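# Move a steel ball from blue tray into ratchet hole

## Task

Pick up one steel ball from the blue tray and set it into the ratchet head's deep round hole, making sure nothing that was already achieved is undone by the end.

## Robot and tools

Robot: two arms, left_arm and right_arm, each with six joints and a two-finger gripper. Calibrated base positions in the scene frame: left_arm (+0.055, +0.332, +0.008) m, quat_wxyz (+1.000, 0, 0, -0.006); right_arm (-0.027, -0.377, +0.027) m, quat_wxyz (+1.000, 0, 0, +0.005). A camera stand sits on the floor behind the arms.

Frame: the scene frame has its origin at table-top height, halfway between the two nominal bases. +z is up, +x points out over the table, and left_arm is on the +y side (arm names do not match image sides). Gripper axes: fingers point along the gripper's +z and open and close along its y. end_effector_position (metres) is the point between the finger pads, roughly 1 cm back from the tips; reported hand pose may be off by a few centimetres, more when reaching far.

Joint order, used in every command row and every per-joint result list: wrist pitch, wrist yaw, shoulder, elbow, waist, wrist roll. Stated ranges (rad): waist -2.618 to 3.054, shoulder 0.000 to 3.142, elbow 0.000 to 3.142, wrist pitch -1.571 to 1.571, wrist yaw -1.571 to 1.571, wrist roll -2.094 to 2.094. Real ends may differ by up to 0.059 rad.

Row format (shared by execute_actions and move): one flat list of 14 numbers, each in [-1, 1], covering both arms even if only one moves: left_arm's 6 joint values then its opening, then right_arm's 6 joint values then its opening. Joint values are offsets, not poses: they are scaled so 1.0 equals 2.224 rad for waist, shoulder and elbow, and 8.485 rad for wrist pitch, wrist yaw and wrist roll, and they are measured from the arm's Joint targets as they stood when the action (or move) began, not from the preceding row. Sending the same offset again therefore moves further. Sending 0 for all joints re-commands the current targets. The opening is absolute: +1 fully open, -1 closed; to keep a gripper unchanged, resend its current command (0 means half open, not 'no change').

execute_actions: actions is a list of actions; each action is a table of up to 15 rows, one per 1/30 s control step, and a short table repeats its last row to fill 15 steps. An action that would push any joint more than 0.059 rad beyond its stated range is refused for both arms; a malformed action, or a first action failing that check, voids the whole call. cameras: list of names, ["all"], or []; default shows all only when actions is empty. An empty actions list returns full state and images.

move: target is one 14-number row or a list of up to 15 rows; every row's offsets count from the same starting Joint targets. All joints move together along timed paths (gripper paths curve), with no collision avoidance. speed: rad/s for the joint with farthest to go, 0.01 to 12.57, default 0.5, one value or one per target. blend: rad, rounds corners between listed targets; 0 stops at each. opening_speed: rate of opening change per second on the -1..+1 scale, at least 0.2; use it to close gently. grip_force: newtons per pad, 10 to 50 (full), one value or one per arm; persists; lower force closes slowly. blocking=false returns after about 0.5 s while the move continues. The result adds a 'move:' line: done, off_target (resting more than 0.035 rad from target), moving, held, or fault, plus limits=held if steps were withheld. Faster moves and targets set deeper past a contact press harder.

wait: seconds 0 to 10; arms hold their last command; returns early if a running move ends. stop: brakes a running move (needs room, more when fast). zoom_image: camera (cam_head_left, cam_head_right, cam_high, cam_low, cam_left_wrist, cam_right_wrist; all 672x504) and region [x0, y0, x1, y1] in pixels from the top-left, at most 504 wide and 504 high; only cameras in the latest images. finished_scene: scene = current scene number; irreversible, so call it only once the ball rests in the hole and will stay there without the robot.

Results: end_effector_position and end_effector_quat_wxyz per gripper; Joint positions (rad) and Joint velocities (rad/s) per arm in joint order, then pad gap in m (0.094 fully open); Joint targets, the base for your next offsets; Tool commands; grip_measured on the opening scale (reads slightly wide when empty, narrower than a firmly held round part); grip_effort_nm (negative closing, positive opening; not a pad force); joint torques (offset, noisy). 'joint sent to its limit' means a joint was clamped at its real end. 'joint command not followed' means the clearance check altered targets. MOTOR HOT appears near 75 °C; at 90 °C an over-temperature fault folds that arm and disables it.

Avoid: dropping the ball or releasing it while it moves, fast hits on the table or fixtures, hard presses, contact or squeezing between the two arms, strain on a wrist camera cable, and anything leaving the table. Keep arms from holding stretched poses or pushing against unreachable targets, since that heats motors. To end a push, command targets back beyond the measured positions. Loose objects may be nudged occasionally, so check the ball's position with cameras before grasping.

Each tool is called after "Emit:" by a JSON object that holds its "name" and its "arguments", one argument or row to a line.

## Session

Emit:
{"name": "execute_actions", "arguments": {
  "actions": []
}}

Scene clock: 0.00 s.
left_arm: end_effector_position=(+0.3327, +0.2571, +0.2814) grip_measured=+1.000 grip_effort_nm=n/a end_effector_quat_wxyz=(+0.515, +0.050, +0.852, +0.084) | right_arm: end_effector_position=(+0.2135, -0.2909, +0.2336) grip_measured=+1.000 grip_effort_nm=n/a end_effector_quat_wxyz=(+0.464, -0.144, +0.858, +0.165)
Joint names: [wrist pitch, wrist yaw, shoulder, elbow, waist, wrist roll]
Joint positions: left_arm=[-0.678 -0.665 0.876 0.937 -0.65 -0.192 0.094] | right_arm=[-0.613 -0.356 0.612 0.645 0.081 -0.049 0.094]
Joint velocities: within noise
Joint torques (N m): no reading
Motor temperatures (°C): left_arm=[24 25 24 24 23 24 26] | right_arm=[25 26 25 29 26 23 25]
Heat: left arm: 26 °C; right arm: 29 °C.
Joint targets: left_arm=[-0.685 -0.672 0.870 0.943 -0.650 -0.194] | right_arm=[-0.605 -0.359 0.606 0.659 0.081 -0.051]
Tool commands: left_gripper/opening=+1.0 right_gripper/opening=+1.0
camera_calibration:
cam_left_wrist: T_world_to_cam=[[-0.00117941, -0.97929, -0.202457, 0.312479], [-0.798207, 0.122879, -0.589718, 0.440491], [0.602383, 0.160907, -0.781821, 0.0666029], [0, 0, 0, 1]] pos_world=[0.311851, 0.241164, 0.375101]
cam_right_wrist: T_world_to_cam=[[0.402506, -0.902368, -0.154016, -0.3131], [-0.798141, -0.263545, -0.541771, 0.261154], [0.448287, 0.340992, -0.826295, 0.287299], [0, 0, 0, 1]] pos_world=[0.205669, -0.311672, 0.330657]

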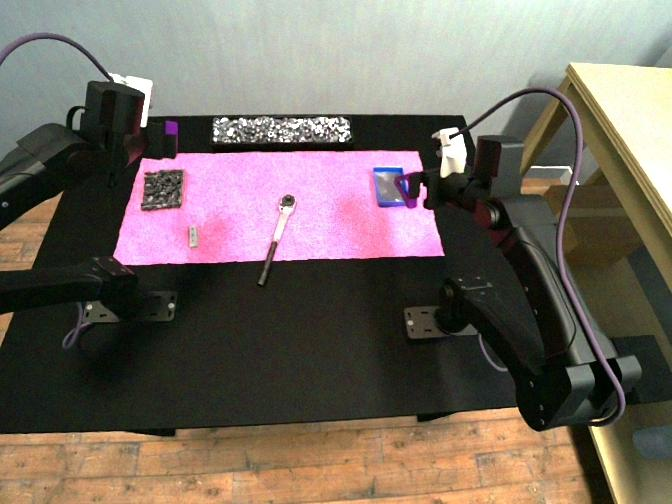

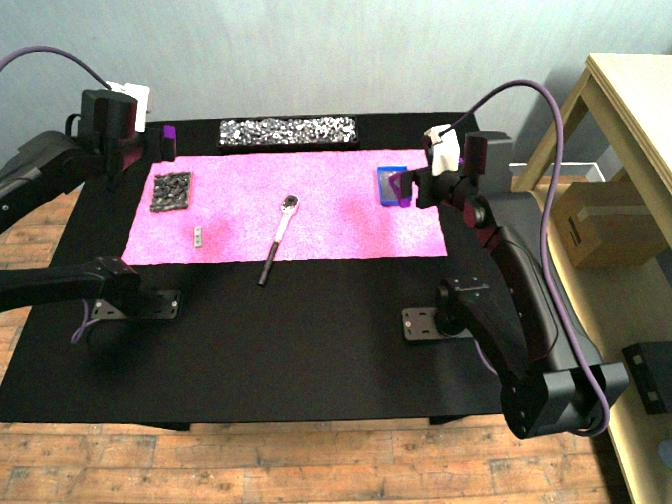

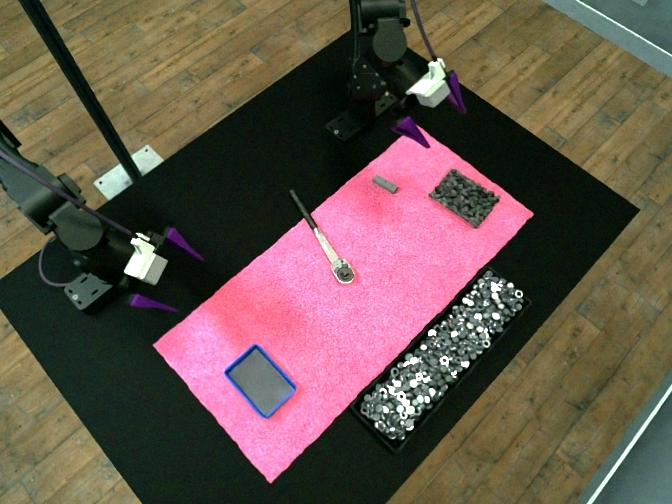

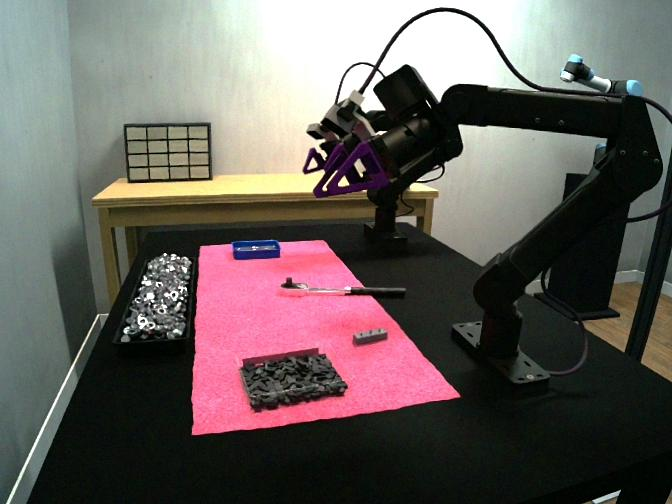

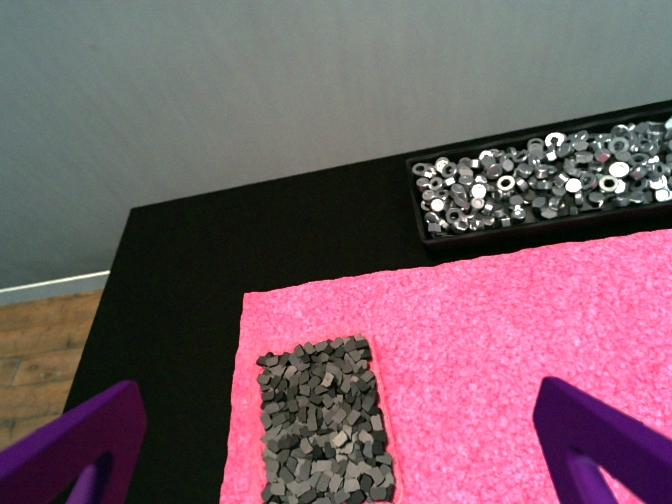

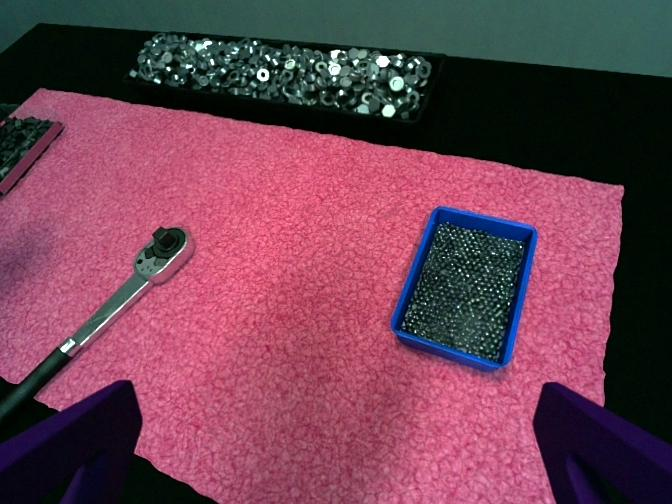

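Emit:
{"name": "zoom_image", "arguments": {
  "camera": "cam_right_wrist",
  "region": [120, 215, 210, 295]
}}

Emit:
{"name": "zoom_image", "arguments": {
  "camera": "cam_right_wrist",
  "region": [385, 200, 545, 375]
}}

Scaled by 5.600 from the camera's 672x504 image, which has a finer 960x720 frame.

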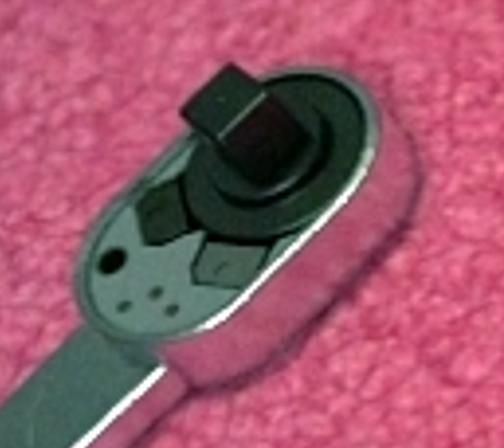

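Scaled by 2.880 from the camera's 672x504 image, which has a finer 960x720 frame.

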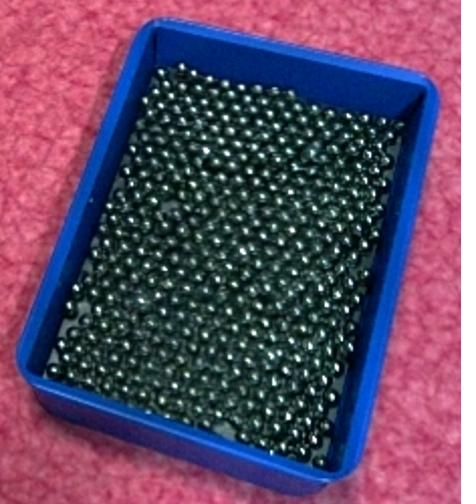

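Emit:
{"name": "move", "arguments": {
  "target": [0,0,0,0,0,0,1,0.04506,0.04231,0.49505,0.14546,0.04388,0.00601,-0.745],
  "speed": 0.7,
  "cameras": ["cam_right_wrist"]
}}

Emit:
{"name": "zoom_image", "arguments": {
  "camera": "cam_right_wrist",
  "region": [236, 330, 436, 480]
}}

Scene clock: 37.03 s.
left_arm: end_effector_position=(+0.3327, +0.2571, +0.2814) grip_measured=+1.000 grip_effort_nm=0.00 end_effector_quat_wxyz=(+0.515, +0.050, +0.852, +0.084) | right_arm: end_effector_position=(+0.3732, -0.2999, +0.0685) grip_measured=-0.743 grip_effort_nm=-0.07 end_effector_quat_wxyz=(+0.274, -0.093, +0.957, +0.029)
Joint names: [wrist pitch, wrist yaw, shoulder, elbow, waist, wrist roll]
Joint positions: left_arm=[-0.678 -0.665 0.876 0.937 -0.65 -0.192 0.094] | right_arm=[-0.249 -0.012 1.707 0.944 0.173 -0.009 0.012]
Joint torques (N m): left_arm=[1.89 -0.33 -1.33 8.79 0.03 -0.03] | right_arm=[1.47 0.12 -6.45 9.8 0.5 0.07]
Motor temperatures (°C): left_arm=[27 26 24 26 23 24 26] | right_arm=[32 26 26 33 26 23 25]
Heat: left arm: 27 °C; right arm: 33 °C.
Joint targets: left_arm=[-0.685 -0.672 0.870 0.943 -0.650 -0.194] | right_arm=[-0.222 0.000 1.707 0.983 0.178 0.000]
move: off_target (right_arm); right_arm: the elbow is farthest, 0.038 rad from its target
camera_calibration:
cam_right_wrist: T_world_to_cam=[[0.194838, -0.980786, -0.00982751, -0.366831], [-0.974495, -0.192431, -0.115457, 0.354762], [0.111348, 0.0320723, -0.993264, 0.126925], [0, 0, 0, 1]] pos_world=[0.403054, -0.295586, 0.163425]
Images, in order (width x height): cam_right_wrist 672x504.

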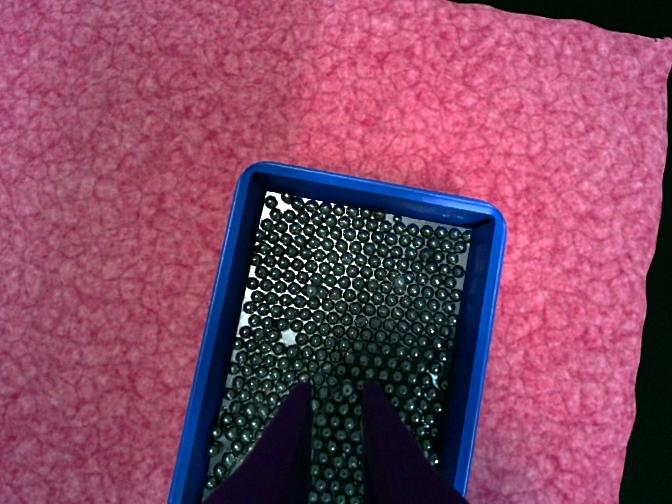

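Scaled by 2.520 from the camera's 672x504 image, which has a finer 960x720 frame.

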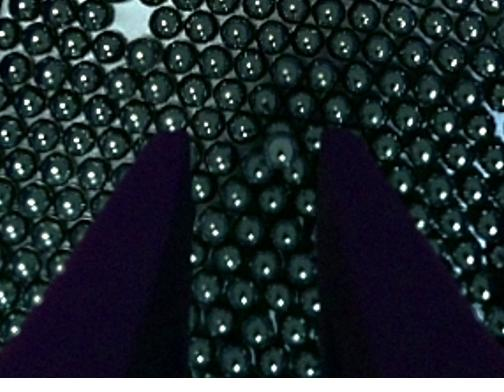

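Emit:
{"name": "zoom_image", "arguments": {
  "camera": "cam_right_wrist",
  "region": [290, 330, 410, 420]
}}

Emit:
{"name": "zoom_image", "arguments": {
  "camera": "cam_right_wrist",
  "region": [240, 190, 480, 370]
}}

Scaled by 4.200 from the camera's 672x504 image, which has a finer 960x720 frame.

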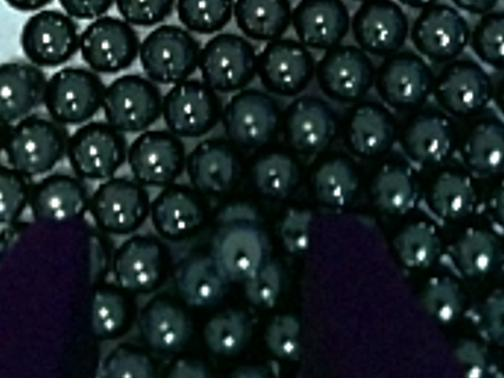

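Scaled by 2.100 from the camera's 672x504 image, which has a finer 960x720 frame.

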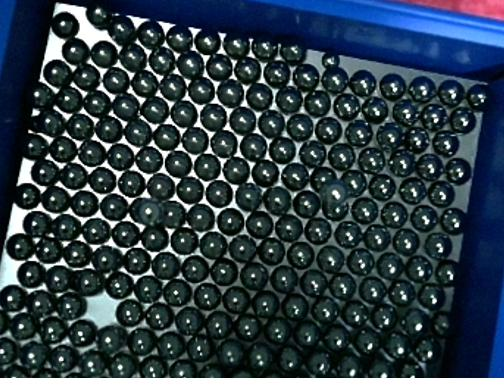

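Emit:
{"name": "move", "arguments": {
  "target": [0,0,0,0,0,0,1,0.01626,0,0.03192,-0.05373,-0.00827,0,-0.745],
  "speed": 0.15,
  "cameras": ["cam_right_wrist"]
}}

Emit:
{"name": "zoom_image", "arguments": {
  "camera": "cam_right_wrist",
  "region": [286, 370, 386, 470]
}}

Scene clock: 74.57 s.
left_arm: end_effector_position=(+0.3327, +0.2571, +0.2814) grip_measured=+1.000 grip_effort_nm=0.00 end_effector_quat_wxyz=(+0.515, +0.050, +0.852, +0.084) | right_arm: end_effector_position=(+0.3725, -0.3030, +0.0383) grip_measured=-0.743 grip_effort_nm=-0.07 end_effector_quat_wxyz=(+0.276, -0.090, +0.956, +0.028)
Joint names: [wrist pitch, wrist yaw, shoulder, elbow, waist, wrist roll]
Joint positions: left_arm=[-0.678 -0.665 0.876 0.937 -0.65 -0.192 0.094] | right_arm=[-0.112 -0.011 1.771 0.875 0.166 -0.009 0.012]
Joint torques (N m): left_arm=[1.89 -0.32 -1.33 8.79 0.03 -0.03] | right_arm=[1.49 0.09 -6.12 5.07 -0.53 0.07]
Motor temperatures (°C): left_arm=[28 26 24 27 23 24 26] | right_arm=[32 26 27 39 26 23 25]
Heat: left arm: 28 °C; right arm: 39 °C.
Joint targets: left_arm=[-0.685 -0.672 0.870 0.943 -0.650 -0.194] | right_arm=[-0.085 0.000 1.778 0.863 0.160 0.000]
move: done
camera_calibration:
cam_right_wrist: T_world_to_cam=[[0.187735, -0.982177, -0.00912479, -0.367834], [-0.975423, -0.185337, -0.119162, 0.35265], [0.115347, 0.0312714, -0.992833, 0.0953503], [0, 0, 0, 1]] pos_world=[0.402041, -0.298901, 0.133333]
Images, in order (width x height): cam_right_wrist 672x504.

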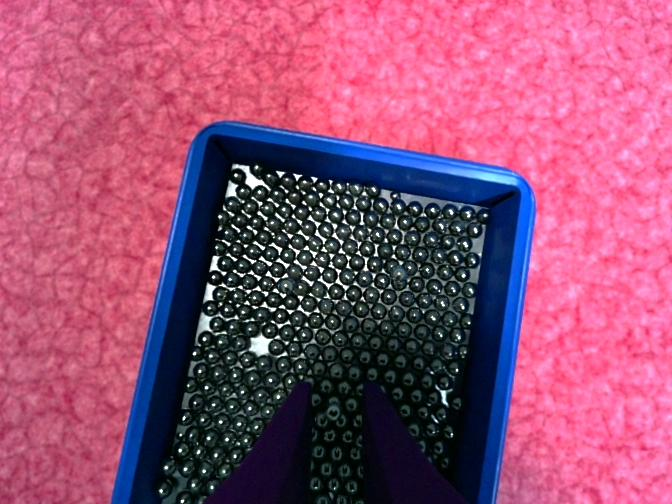

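Scaled by 5.040 from the camera's 672x504 image, which has a finer 960x720 frame.

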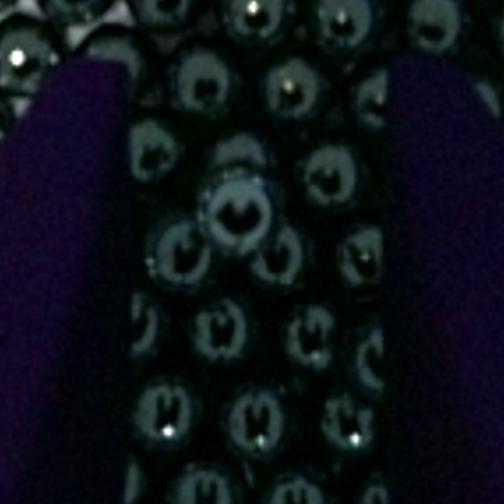

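Emit:
{"name": "move", "arguments": {
  "target": [0,0,0,0,0,0,1,0.00292,0,0.01435,0,0.0058,0,-0.745],
  "speed": 0.06,
  "grip_force": [50, 10],
  "cameras": ["cam_right_wrist"]
}}

Emit:
{"name": "zoom_image", "arguments": {
  "camera": "cam_right_wrist",
  "region": [286, 380, 386, 480]
}}

Scene clock: 98.27 s.
left_arm: end_effector_position=(+0.3327, +0.2571, +0.2814) grip_measured=+1.000 grip_effort_nm=0.00 end_effector_quat_wxyz=(+0.515, +0.050, +0.852, +0.084) | right_arm: end_effector_position=(+0.3745, -0.3027, +0.0301) grip_measured=-0.743 grip_effort_nm=-0.07 end_effector_quat_wxyz=(+0.274, -0.090, +0.957, +0.028)
Joint names: [wrist pitch, wrist yaw, shoulder, elbow, waist, wrist roll]
Joint positions: left_arm=[-0.678 -0.665 0.876 0.937 -0.65 -0.192 0.094] | right_arm=[-0.087 -0.011 1.801 0.875 0.166 -0.009 0.012]
Joint torques (N m): left_arm=[1.89 -0.33 -1.33 8.77 0.03 -0.04] | right_arm=[1.47 0.11 -6.11 4.94 0.54 0.05]
Motor temperatures (°C): left_arm=[29 26 24 27 23 24 26] | right_arm=[32 26 29 34 26 23 25]
Heat: left arm: 29 °C; right arm: 34 °C.
Joint targets: left_arm=[-0.685 -0.672 0.870 0.943 -0.650 -0.194] | right_arm=[-0.060 0.000 1.810 0.863 0.173 0.000]
grip_force (N): 50, 10
move: done
camera_calibration:
cam_right_wrist: T_world_to_cam=[[0.187689, -0.982185, -0.00924071, -0.367938], [-0.975988, -0.18543, -0.114293, 0.353668], [0.110543, 0.0304704, -0.993404, 0.0884853], [0, 0, 0, 1]] pos_world=[0.404453, -0.298499, 0.124924]
Images, in order (width x height): cam_right_wrist 672x504.

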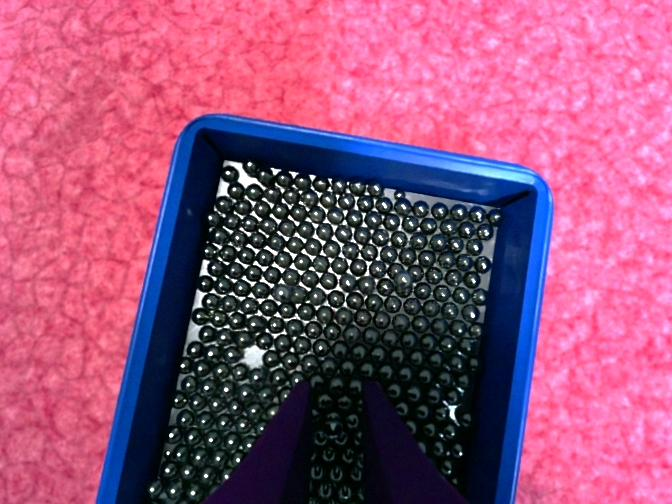

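Scaled by 5.040 from the camera's 672x504 image, which has a finer 960x720 frame.

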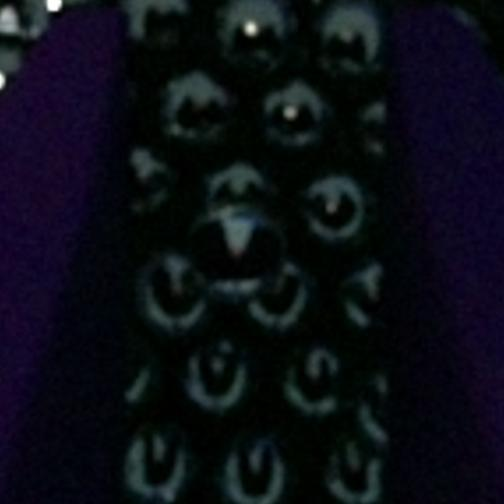

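Emit:
{"name": "move", "arguments": {
  "target": [
    [0,0,0,0,0,0,1,0,0,0,0,0.00135,0,-0.745],
    [0,0,0,0,0,0,1,0,0,0,0,0.00135,0,-0.96]
  ],
  "speed": 0.06,
  "opening_speed": 0.2,
  "cameras": ["cam_right_wrist"]
}}

Emit:
{"name": "zoom_image", "arguments": {
  "camera": "cam_right_wrist",
  "region": [306, 390, 366, 450]
}}

Scene clock: 115.67 s.
left_arm: end_effector_position=(+0.3327, +0.2571, +0.2814) grip_measured=+1.000 grip_effort_nm=0.00 end_effector_quat_wxyz=(+0.515, +0.050, +0.852, +0.084) | right_arm: end_effector_position=(+0.3742, -0.3010, +0.0302) grip_measured=-0.921 grip_effort_nm=-0.22 end_effector_quat_wxyz=(+0.274, -0.092, +0.957, +0.029)
Joint names: [wrist pitch, wrist yaw, shoulder, elbow, waist, wrist roll]
Joint positions: left_arm=[-0.678 -0.665 0.876 0.937 -0.65 -0.192 0.094] | right_arm=[-0.087 -0.011 1.801 0.875 0.17 -0.009 0.004]
Joint torques (N m): left_arm=[1.89 -0.32 -1.33 8.79 0.05 -0.03] | right_arm=[1.48 0.11 -6.08 4.92 0.4 0.07]
Heat: left arm: 29 °C; right arm: 33 °C.
Joint targets: left_arm=[-0.685 -0.672 0.870 0.943 -0.650 -0.194] | right_arm=[-0.060 0.000 1.810 0.863 0.176 0.000]
grip_force (N): 50, 10
move: done
camera_calibration:
cam_right_wrist: T_world_to_cam=[[0.191818, -0.981387, -0.00921296, -0.367442], [-0.975162, -0.189525, -0.114624, 0.352235], [0.110744, 0.0309711, -0.993366, 0.0886228], [0, 0, 0, 1]] pos_world=[0.404154, -0.29659, 0.125024]
Images, in order (width x height): cam_right_wrist 672x504.

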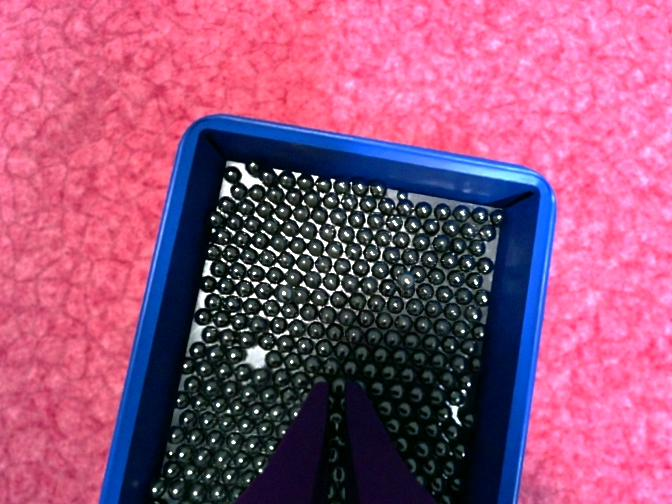

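Scaled by 8.400 from the camera's 672x504 image, which has a finer 960x720 frame.

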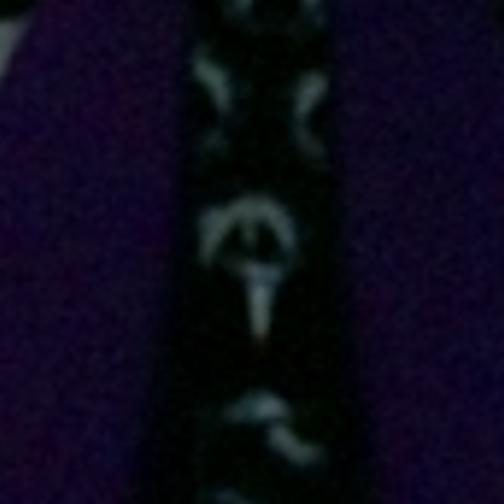

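Emit:
{"name": "move", "arguments": {
  "target": [
    [0,0,0,0,0,0,1,0,0,-0.0562,0,0,0,-0.96],
    [0,0,0,0,0,0,1,-0.03975,0,0.08305,0.2482,0.29541,0,-0.96]
  ],
  "speed": [0.15, 0.6],
  "blend": [0.02, 0],
  "cameras": ["cam_right_wrist"]
}}

Emit:
{"name": "zoom_image", "arguments": {
  "camera": "cam_right_wrist",
  "region": [266, 330, 416, 480]
}}

Scene clock: 178.13 s.
left_arm: end_effector_position=(+0.3327, +0.2571, +0.2814) grip_measured=+1.000 grip_effort_nm=0.00 end_effector_quat_wxyz=(+0.515, +0.050, +0.852, +0.084) | right_arm: end_effector_position=(+0.3008, -0.0042, +0.0860) grip_measured=-0.926 grip_effort_nm=-0.27 end_effector_quat_wxyz=(+0.255, -0.398, +0.873, +0.116)
Joint names: [wrist pitch, wrist yaw, shoulder, elbow, waist, wrist roll]
Joint positions: left_arm=[-0.678 -0.665 0.876 0.937 -0.65 -0.192 0.094] | right_arm=[-0.396 -0.005 1.982 1.376 0.836 -0.008 0.003]
Joint torques (N m): left_arm=[1.89 -0.33 -1.35 8.79 0.03 -0.04] | right_arm=[1.21 0.08 -8.21 10.21 -0.34 0.06]
Heat: left arm: 30 °C; right arm: 33 °C.
Joint targets: left_arm=[-0.685 -0.672 0.870 0.943 -0.650 -0.194] | right_arm=[-0.397 0.000 1.995 1.415 0.833 0.000]
grip_force (N): 50, 10
move: off_target (right_arm); right_arm: the elbow is farthest, 0.039 rad from its target
camera_calibration:
cam_right_wrist: T_world_to_cam=[[0.754757, -0.655989, -0.00454761, -0.229964], [-0.65129, -0.748485, -0.124865, 0.244332], [0.0785061, 0.0972044, -0.992163, 0.152883], [0, 0, 0, 1]] pos_world=[0.320695, 0.0171642, 0.181148]
Images, in order (width x height): cam_right_wrist 672x504.

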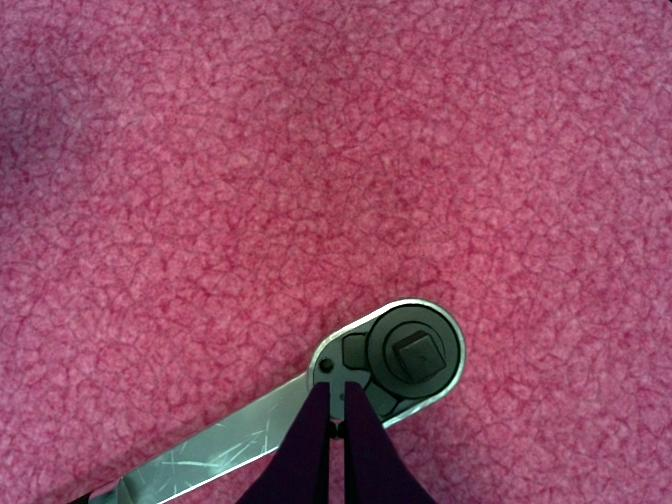

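Scaled by 3.360 from the camera's 672x504 image, which has a finer 960x720 frame.

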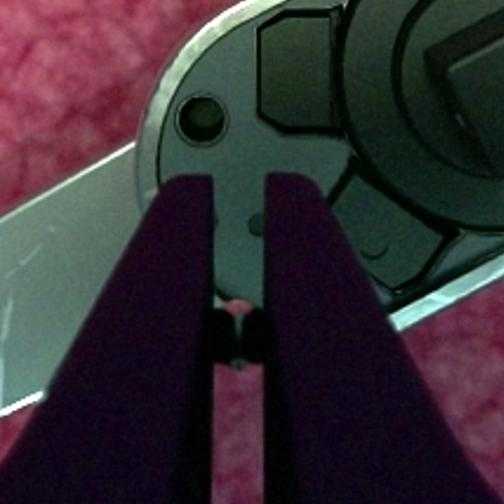

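Emit:
{"name": "move", "arguments": {
  "target": [0,0,0,0,0,0,1,0.01155,0,0.04586,0,0.00719,0,-0.96],
  "speed": 0.12,
  "cameras": ["cam_right_wrist"]
}}

Emit:
{"name": "zoom_image", "arguments": {
  "camera": "cam_right_wrist",
  "region": [302, 386, 372, 456]
}}

Scene clock: 212.33 s.
left_arm: end_effector_position=(+0.3327, +0.2571, +0.2814) grip_measured=+1.000 grip_effort_nm=0.00 end_effector_quat_wxyz=(+0.515, +0.050, +0.852, +0.084) | right_arm: end_effector_position=(+0.3028, +0.0032, +0.0452) grip_measured=-0.926 grip_effort_nm=-0.27 end_effector_quat_wxyz=(+0.240, -0.403, +0.876, +0.110)
Joint names: [wrist pitch, wrist yaw, shoulder, elbow, waist, wrist roll]
Joint positions: left_arm=[-0.678 -0.665 0.876 0.937 -0.65 -0.192 0.094] | right_arm=[-0.325 -0.005 2.087 1.376 0.843 -0.008 0.003]
Joint torques (N m): left_arm=[1.89 -0.33 -1.33 8.79 0.03 -0.03] | right_arm=[1.39 0.07 -8.92 9.95 0.32 0.06]
Motor temperatures (°C): left_arm=[30 26 24 29 23 24 26] | right_arm=[31 26 31 41 26 23 25]
Heat: left arm: 30 °C; right arm: 41 °C.
Joint targets: left_arm=[-0.685 -0.672 0.870 0.943 -0.650 -0.194] | right_arm=[-0.299 0.000 2.097 1.415 0.849 0.000]
grip_force (N): 50, 10
move: off_target (right_arm); right_arm: the elbow is farthest, 0.039 rad from its target
camera_calibration:
cam_right_wrist: T_world_to_cam=[[0.75916, -0.650886, -0.00481559, -0.228121], [-0.648481, -0.755675, -0.0917985, 0.243821], [0.0561114, 0.0728125, -0.995766, 0.118501], [0, 0, 0, 1]] pos_world=[0.324644, 0.0271403, 0.139283]
Images, in order (width x height): cam_right_wrist 672x504.

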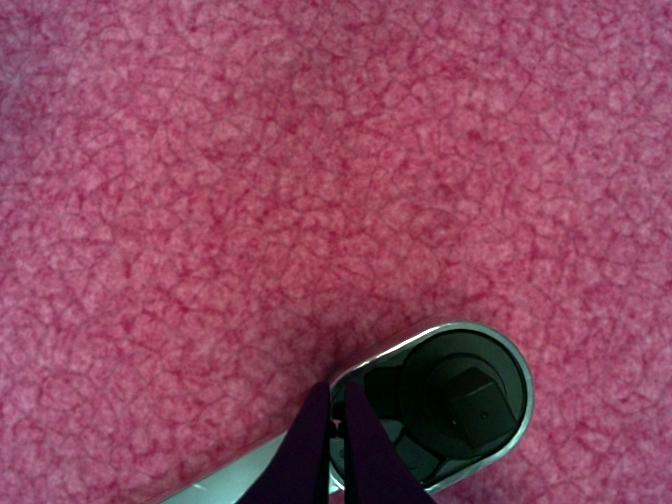

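Scaled by 7.200 from the camera's 672x504 image, which has a finer 960x720 frame.

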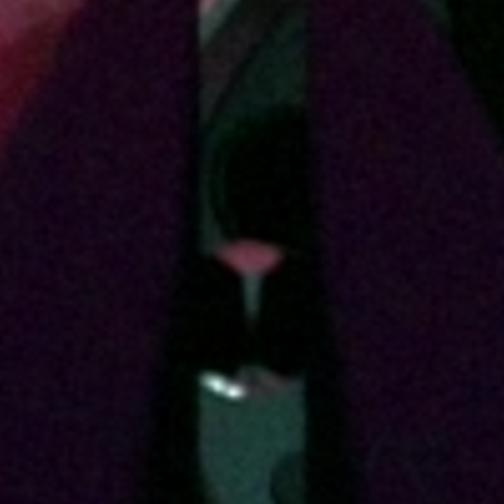

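Emit:
{"name": "zoom_image", "arguments": {
  "camera": "cam_right_wrist",
  "region": [322, 392, 354, 424]
}}

Scaled by 15.750 from the camera's 672x504 image, which has a finer 960x720 frame.

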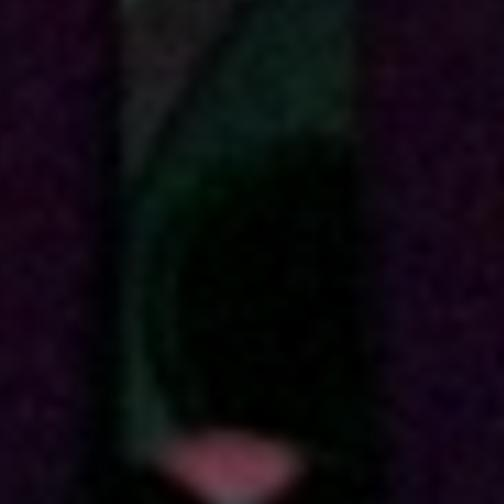

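Emit:
{"name": "move", "arguments": {
  "target": [0,0,0,0,0,0,1,0.0015,0,0.00617,0,-0.00652,0,-0.96],
  "speed": 0.05,
  "cameras": ["cam_right_wrist"]
}}

Emit:
{"name": "zoom_image", "arguments": {
  "camera": "cam_right_wrist",
  "region": [314, 398, 362, 446]
}}

Scene clock: 250.00 s.
left_arm: end_effector_position=(+0.3327, +0.2571, +0.2814) grip_measured=+1.000 grip_effort_nm=0.00 end_effector_quat_wxyz=(+0.515, +0.050, +0.852, +0.084) | right_arm: end_effector_position=(+0.3050, +0.0034, +0.0413) grip_measured=-0.926 grip_effort_nm=-0.27 end_effector_quat_wxyz=(+0.241, -0.402, +0.877, +0.110)
Joint names: [wrist pitch, wrist yaw, shoulder, elbow, waist, wrist roll]
Joint positions: left_arm=[-0.678 -0.665 0.876 0.937 -0.65 -0.192 0.094] | right_arm=[-0.312 -0.005 2.098 1.376 0.84 -0.008 0.003]
Joint torques (N m): left_arm=[1.89 -0.32 -1.33 8.79 0.03 -0.03] | right_arm=[1.41 0.03 -8.83 9.89 -0.39 0.06]
Motor temperatures (°C): left_arm=[31 26 24 29 23 24 26] | right_arm=[33 26 36 42 26 23 25]
Heat: left arm: 31 °C; right arm: 42 °C.
Joint targets: left_arm=[-0.685 -0.672 0.870 0.943 -0.650 -0.194] | right_arm=[-0.286 0.000 2.111 1.415 0.834 0.000]
grip_force (N): 50, 10
move: off_target (right_arm); right_arm: the elbow is farthest, 0.039 rad from its target
camera_calibration:
cam_right_wrist: T_world_to_cam=[[0.757177, -0.653192, -0.0048398, -0.229102], [-0.65069, -0.753586, -0.0933259, 0.245765], [0.0573125, 0.0738135, -0.995624, 0.114158], [0, 0, 0, 1]] pos_world=[0.326845, 0.0271315, 0.135486]
Images, in order (width x height): cam_right_wrist 672x504.

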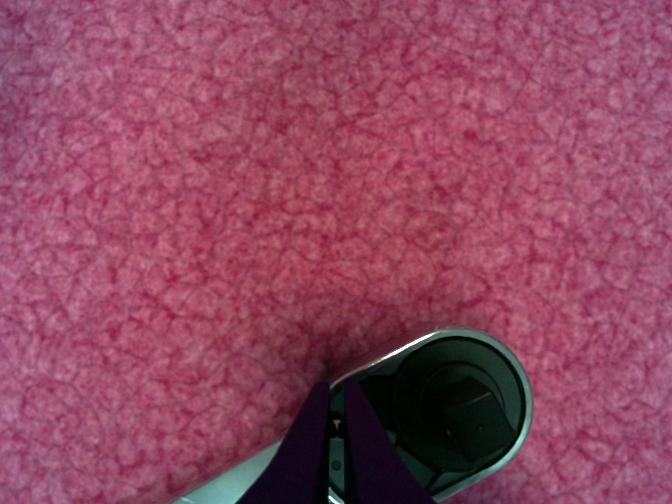

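Scaled by 10.500 from the camera's 672x504 image, which has a finer 960x720 frame.

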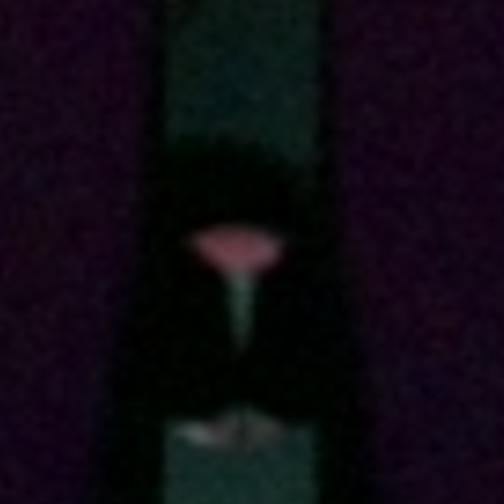

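Emit:
{"name": "zoom_image", "arguments": {
  "camera": "cam_right_wrist",
  "region": [324, 402, 350, 428]
}}

Scaled by 19.385 from the camera's 672x504 image, which has a finer 960x720 frame.

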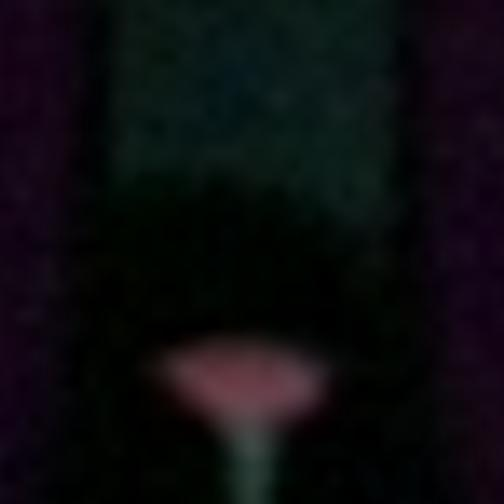

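Emit:
{"name": "move", "arguments": {
  "target": [0,0,0,0,0,0,1,0.00027,0,0.00259,0,0,0,-0.96],
  "speed": 0.03,
  "cameras": ["cam_right_wrist"]
}}

Emit:
{"name": "zoom_image", "arguments": {
  "camera": "cam_right_wrist",
  "region": [322, 404, 352, 434]
}}

Scene clock: 275.23 s.
left_arm: end_effector_position=(+0.3327, +0.2571, +0.2814) grip_measured=+1.000 grip_effort_nm=0.00 end_effector_quat_wxyz=(+0.515, +0.050, +0.852, +0.084) | right_arm: end_effector_position=(+0.3054, +0.0039, +0.0417) grip_measured=-0.926 grip_effort_nm=-0.27 end_effector_quat_wxyz=(+0.242, -0.401, +0.876, +0.111)
Joint names: [wrist pitch, wrist yaw, shoulder, elbow, waist, wrist roll]
Joint positions: left_arm=[-0.678 -0.665 0.876 0.937 -0.65 -0.192 0.094] | right_arm=[-0.309 -0.005 2.098 1.376 0.84 -0.008 0.003]
Joint torques (N m): left_arm=[1.89 -0.33 -1.33 8.79 0.03 -0.03] | right_arm=[1.43 0.06 -8.51 9.96 -0.53 0.05]
Heat: left arm: 31 °C; right arm: 43 °C.
Joint targets: left_arm=[-0.685 -0.672 0.870 0.943 -0.650 -0.194] | right_arm=[-0.284 0.000 2.116 1.415 0.834 0.000]
grip_force (N): 50, 10
move: off_target (right_arm); right_arm: the elbow is farthest, 0.039 rad from its target
camera_calibration:
cam_right_wrist: T_world_to_cam=[[0.757196, -0.653171, -0.00478121, -0.229069], [-0.650508, -0.753406, -0.096011, 0.246453], [0.0591094, 0.0758093, -0.995369, 0.113852], [0, 0, 0, 1]] pos_world=[0.32704, 0.0274265, 0.135892]
Images, in order (width x height): cam_right_wrist 672x504.

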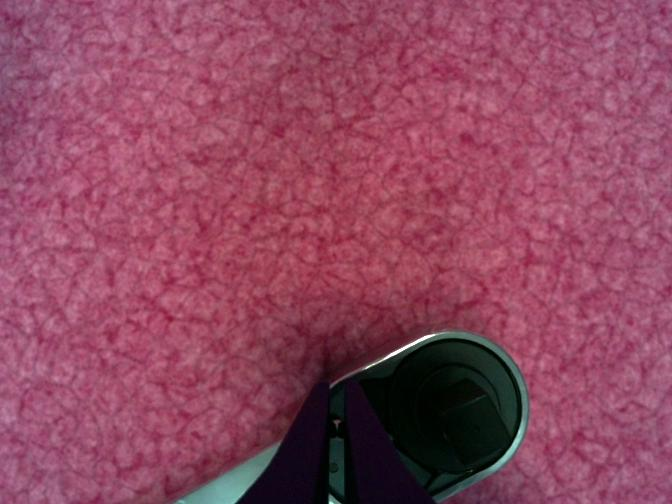

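Scaled by 16.800 from the camera's 672x504 image, which has a finer 960x720 frame.

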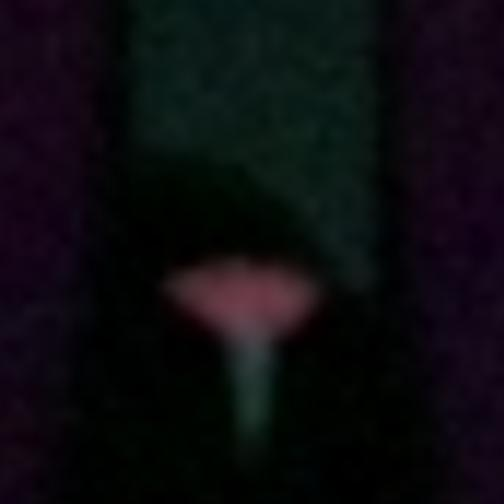

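Emit:
{"name": "move", "arguments": {
  "target": [0,0,0,0,0,0,1,0,0,0.0013,0,0.00607,0,-0.96],
  "speed": 0.03
}}

Scene clock: 288.17 s.
left_arm: end_effector_position=(+0.3327, +0.2571, +0.2814) grip_measured=+1.000 grip_effort_nm=0.00 end_effector_quat_wxyz=(+0.515, +0.050, +0.852, +0.084) | right_arm: end_effector_position=(+0.3051, +0.0035, +0.0385) grip_measured=-0.926 grip_effort_nm=-0.27 end_effector_quat_wxyz=(+0.240, -0.402, +0.877, +0.110)
Joint names: [wrist pitch, wrist yaw, shoulder, elbow, waist, wrist roll]
Joint positions: left_arm=[-0.678 -0.665 0.876 0.937 -0.65 -0.192 0.094] | right_arm=[-0.308 -0.005 2.105 1.376 0.84 -0.008 0.003]
Joint torques (N m): left_arm=[1.89 -0.33 -1.33 8.77 0.03 -0.03] | right_arm=[1.42 0.06 -8.8 9.96 0.66 0.05]
Heat: left arm: 31 °C; right arm: 43 °C.
Joint targets: left_arm=[-0.685 -0.672 0.870 0.943 -0.650 -0.194] | right_arm=[-0.284 0.000 2.119 1.415 0.848 0.000]
grip_force (N): 50, 10
move: off_target (right_arm); right_arm: the elbow is farthest, 0.039 rad from its target

Emit:
{"name": "execute_actions", "arguments": {
  "actions": [],
  "cameras": ["cam_right_wrist"]
}}

Emit:
{"name": "zoom_image", "arguments": {
  "camera": "cam_right_wrist",
  "region": [322, 406, 352, 436]
}}

Scene clock: 293.73 s.
left_arm: end_effector_position=(+0.3327, +0.2571, +0.2814) grip_measured=+1.000 grip_effort_nm=0.00 end_effector_quat_wxyz=(+0.515, +0.050, +0.852, +0.084) | right_arm: end_effector_position=(+0.3051, +0.0035, +0.0385) grip_measured=-0.926 grip_effort_nm=-0.27 end_effector_quat_wxyz=(+0.240, -0.402, +0.877, +0.110)
Joint names: [wrist pitch, wrist yaw, shoulder, elbow, waist, wrist roll]
Joint positions: left_arm=[-0.678 -0.665 0.876 0.937 -0.65 -0.192 0.094] | right_arm=[-0.308 -0.005 2.105 1.376 0.84 -0.008 0.003]
Joint velocities: within noise
Joint torques (N m): left_arm=[1.89 -0.33 -1.33 8.79 0.03 -0.03] | right_arm=[1.41 0.05 -8.8 9.94 0.64 0.05]
Motor temperatures (°C): left_arm=[31 26 24 30 23 24 26] | right_arm=[33 26 35 43 26 23 25]
Heat: left arm: 31 °C; right arm: 43 °C.
Joint targets: left_arm=[-0.685 -0.672 0.870 0.943 -0.650 -0.194] | right_arm=[-0.284 0.000 2.119 1.415 0.848 0.000]
Tool commands: left_gripper/opening=+1.0 right_gripper/opening=-0.96
grip_force (N): 50, 10
camera_calibration:
cam_right_wrist: T_world_to_cam=[[0.757154, -0.653218, -0.00485352, -0.229061], [-0.65089, -0.753785, -0.090276, 0.245524], [0.0553114, 0.071512, -0.995905, 0.111986], [0, 0, 0, 1]] pos_world=[0.32705, 0.0274372, 0.13258]
Images, in order (width x height): cam_right_wrist 672x504.

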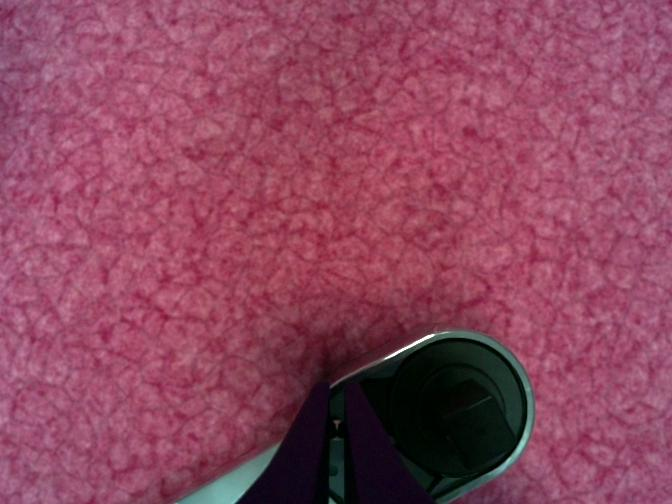

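Scaled by 16.800 from the camera's 672x504 image, which has a finer 960x720 frame.

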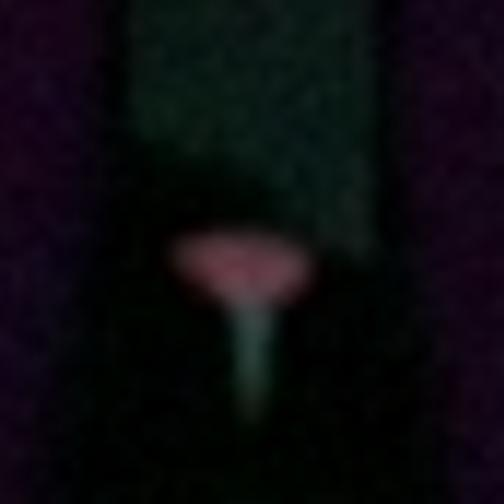

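Emit:
{"name": "zoom_image", "arguments": {
  "camera": "cam_right_wrist",
  "region": [327, 406, 349, 428]
}}

Scaled by 22.909 from the camera's 672x504 image, which has a finer 960x720 frame.

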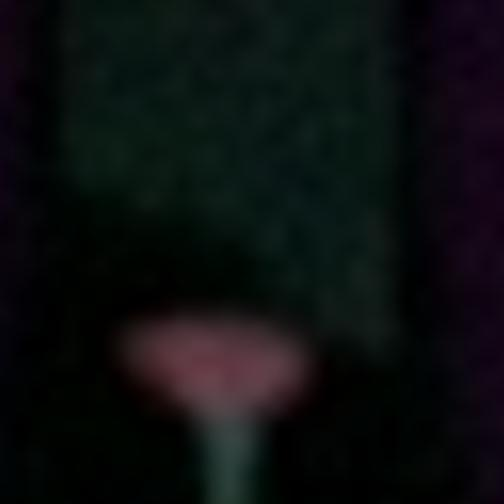

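Emit:
{"name": "move", "arguments": {
  "target": [0,0,0,0,0,0,1,0,0,0,0,0.00055,0,-0.96],
  "speed": 0.05
}}

Scene clock: 309.87 s.
left_arm: end_effector_position=(+0.3327, +0.2571, +0.2814) grip_measured=+1.000 grip_effort_nm=0.00 end_effector_quat_wxyz=(+0.515, +0.050, +0.852, +0.084) | right_arm: end_effector_position=(+0.3042, +0.0043, +0.0385) grip_measured=-0.926 grip_effort_nm=-0.27 end_effector_quat_wxyz=(+0.240, -0.403, +0.877, +0.110)
Joint names: [wrist pitch, wrist yaw, shoulder, elbow, waist, wrist roll]
Joint positions: left_arm=[-0.678 -0.665 0.876 0.937 -0.65 -0.192 0.094] | right_arm=[-0.308 -0.005 2.105 1.376 0.843 -0.008 0.003]
Joint torques (N m): left_arm=[1.89 -0.33 -1.33 8.77 0.02 -0.04] | right_arm=[1.37 0.06 -8.79 9.94 0.61 0.05]
Heat: left arm: 31 °C; right arm: 44 °C.
Joint targets: left_arm=[-0.685 -0.672 0.870 0.943 -0.650 -0.194] | right_arm=[-0.284 0.000 2.119 1.415 0.849 0.000]
grip_force (N): 50, 10
move: off_target (right_arm); right_arm: the elbow is farthest, 0.039 rad from its target

Emit:
{"name": "wait", "arguments": {
  "seconds": 0.1,
  "cameras": ["cam_right_wrist"]
}}

Emit:
{"name": "zoom_image", "arguments": {
  "camera": "cam_right_wrist",
  "region": [324, 404, 350, 430]
}}

Scene clock: 312.83 s.
left_arm: end_effector_position=(+0.3327, +0.2571, +0.2814) grip_measured=+1.000 grip_effort_nm=0.00 end_effector_quat_wxyz=(+0.515, +0.050, +0.852, +0.084) | right_arm: end_effector_position=(+0.3042, +0.0043, +0.0385) grip_measured=-0.926 grip_effort_nm=-0.27 end_effector_quat_wxyz=(+0.240, -0.403, +0.877, +0.110)
Joint names: [wrist pitch, wrist yaw, shoulder, elbow, waist, wrist roll]
Joint positions: left_arm=[-0.678 -0.665 0.876 0.937 -0.65 -0.192 0.094] | right_arm=[-0.308 -0.005 2.105 1.376 0.843 -0.008 0.003]
Joint torques (N m): left_arm=[1.89 -0.33 -1.33 8.77 0.03 -0.03] | right_arm=[1.41 0.05 -8.77 9.85 0.51 0.06]
Heat: left arm: 31 °C; right arm: 44 °C.
Joint targets: left_arm=[-0.685 -0.672 0.870 0.943 -0.650 -0.194] | right_arm=[-0.284 0.000 2.119 1.415 0.849 0.000]
Tool commands: left_gripper/opening=+1.0 right_gripper/opening=-0.96
grip_force (N): 50, 10
wait: 0.10 s; at rest from the start
camera_calibration:
cam_right_wrist: T_world_to_cam=[[0.758639, -0.651493, -0.00485466, -0.228386], [-0.649167, -0.755258, -0.0903754, 0.245036], [0.0552124, 0.0717138, -0.995896, 0.112004], [0, 0, 0, 1]] pos_world=[0.326147, 0.0282414, 0.13258]
Images, in order (width x height): cam_right_wrist 672x504.

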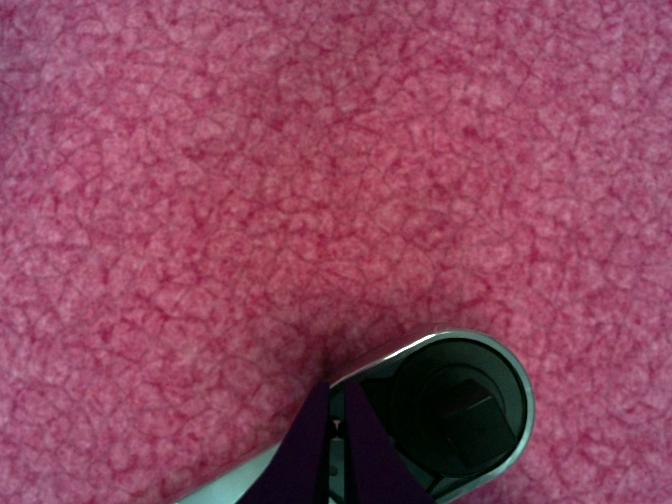

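Scaled by 19.385 from the camera's 672x504 image, which has a finer 960x720 frame.

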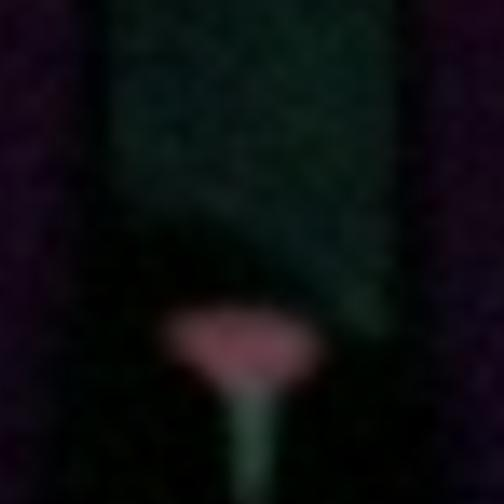

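Emit:
{"name": "zoom_image", "arguments": {
  "camera": "cam_right_wrist",
  "region": [500, 320, 560, 380]
}}

Emit:
{"name": "move", "arguments": {
  "target": [0,0,0,0,0,0,1,0,0,0,0,0.0009,0,-0.96],
  "speed": 0.05,
  "cameras": ["cam_right_wrist"]
}}

Emit:
{"name": "zoom_image", "arguments": {
  "camera": "cam_right_wrist",
  "region": [500, 320, 560, 380]
}}

Emit:
{"name": "zoom_image", "arguments": {
  "camera": "cam_right_wrist",
  "region": [324, 404, 350, 430]
}}

Scaled by 8.400 from the camera's 672x504 image, which has a finer 960x720 frame.

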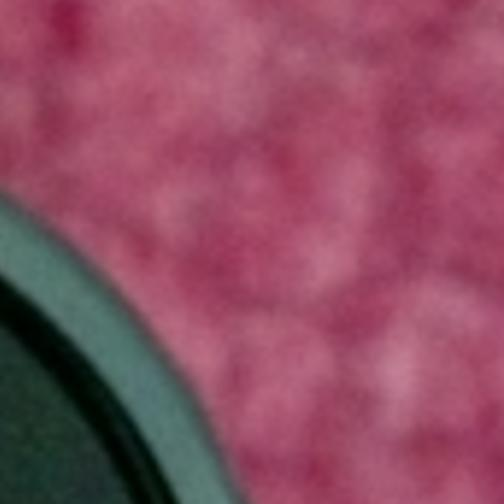

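Scene clock: 349.47 s.
left_arm: end_effector_position=(+0.3327, +0.2571, +0.2814) grip_measured=+1.000 grip_effort_nm=0.00 end_effector_quat_wxyz=(+0.515, +0.050, +0.852, +0.084) | right_arm: end_effector_position=(+0.3032, +0.0051, +0.0385) grip_measured=-0.926 grip_effort_nm=-0.27 end_effector_quat_wxyz=(+0.240, -0.404, +0.876, +0.110)
Joint names: [wrist pitch, wrist yaw, shoulder, elbow, waist, wrist roll]
Joint positions: left_arm=[-0.678 -0.665 0.876 0.937 -0.65 -0.192 0.094] | right_arm=[-0.308 -0.005 2.105 1.376 0.845 -0.008 0.003]
Joint torques (N m): left_arm=[1.89 -0.33 -1.33 8.79 0.05 -0.03] | right_arm=[1.4 0.04 -8.8 9.91 0.39 0.06]
Heat: left arm: 32 °C; right arm: 44 °C.
Joint targets: left_arm=[-0.685 -0.672 0.870 0.943 -0.650 -0.194] | right_arm=[-0.284 0.000 2.119 1.415 0.851 0.000]
grip_force (N): 50, 10
move: off_target (right_arm); right_arm: the elbow is farthest, 0.039 rad from its target
camera_calibration:
cam_right_wrist: T_world_to_cam=[[0.760402, -0.649435, -0.00482722, -0.227596], [-0.647119, -0.757018, -0.0903382, 0.244384], [0.0550145, 0.0718171, -0.995899, 0.112061], [0, 0, 0, 1]] pos_world=[0.325045, 0.0291468, 0.13258]
Images, in order (width x height): cam_right_wrist 672x504.

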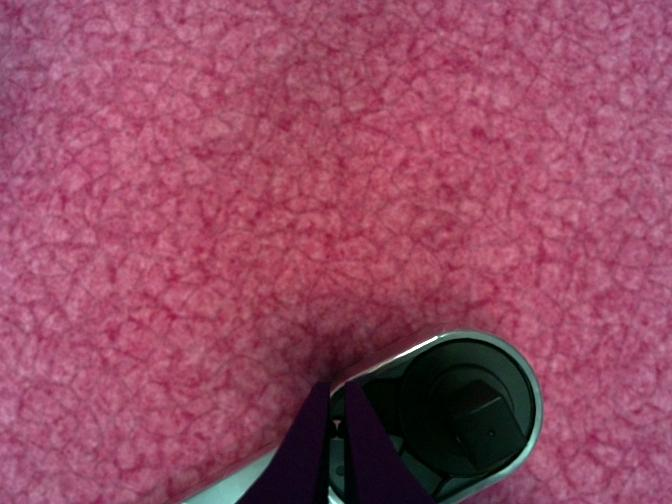

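Scaled by 8.400 from the camera's 672x504 image, which has a finer 960x720 frame.

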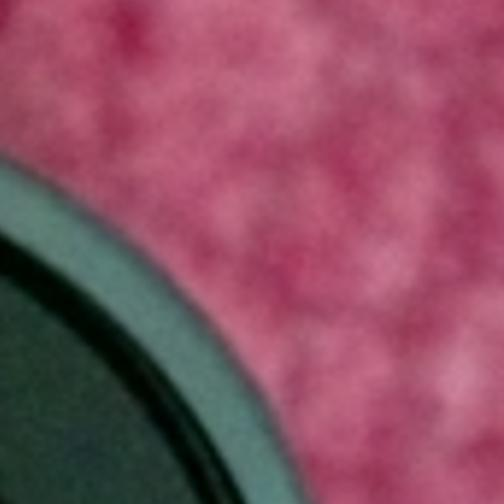

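Scaled by 19.385 from the camera's 672x504 image, which has a finer 960x720 frame.

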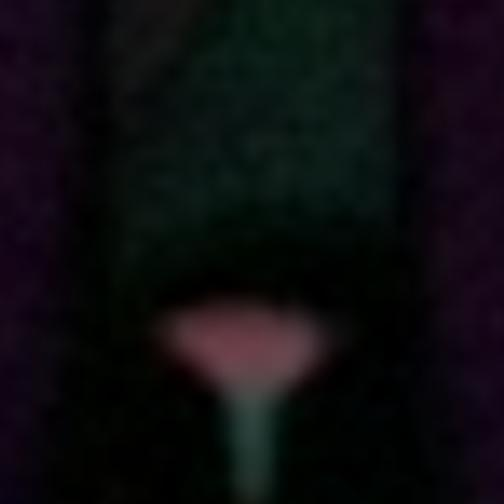

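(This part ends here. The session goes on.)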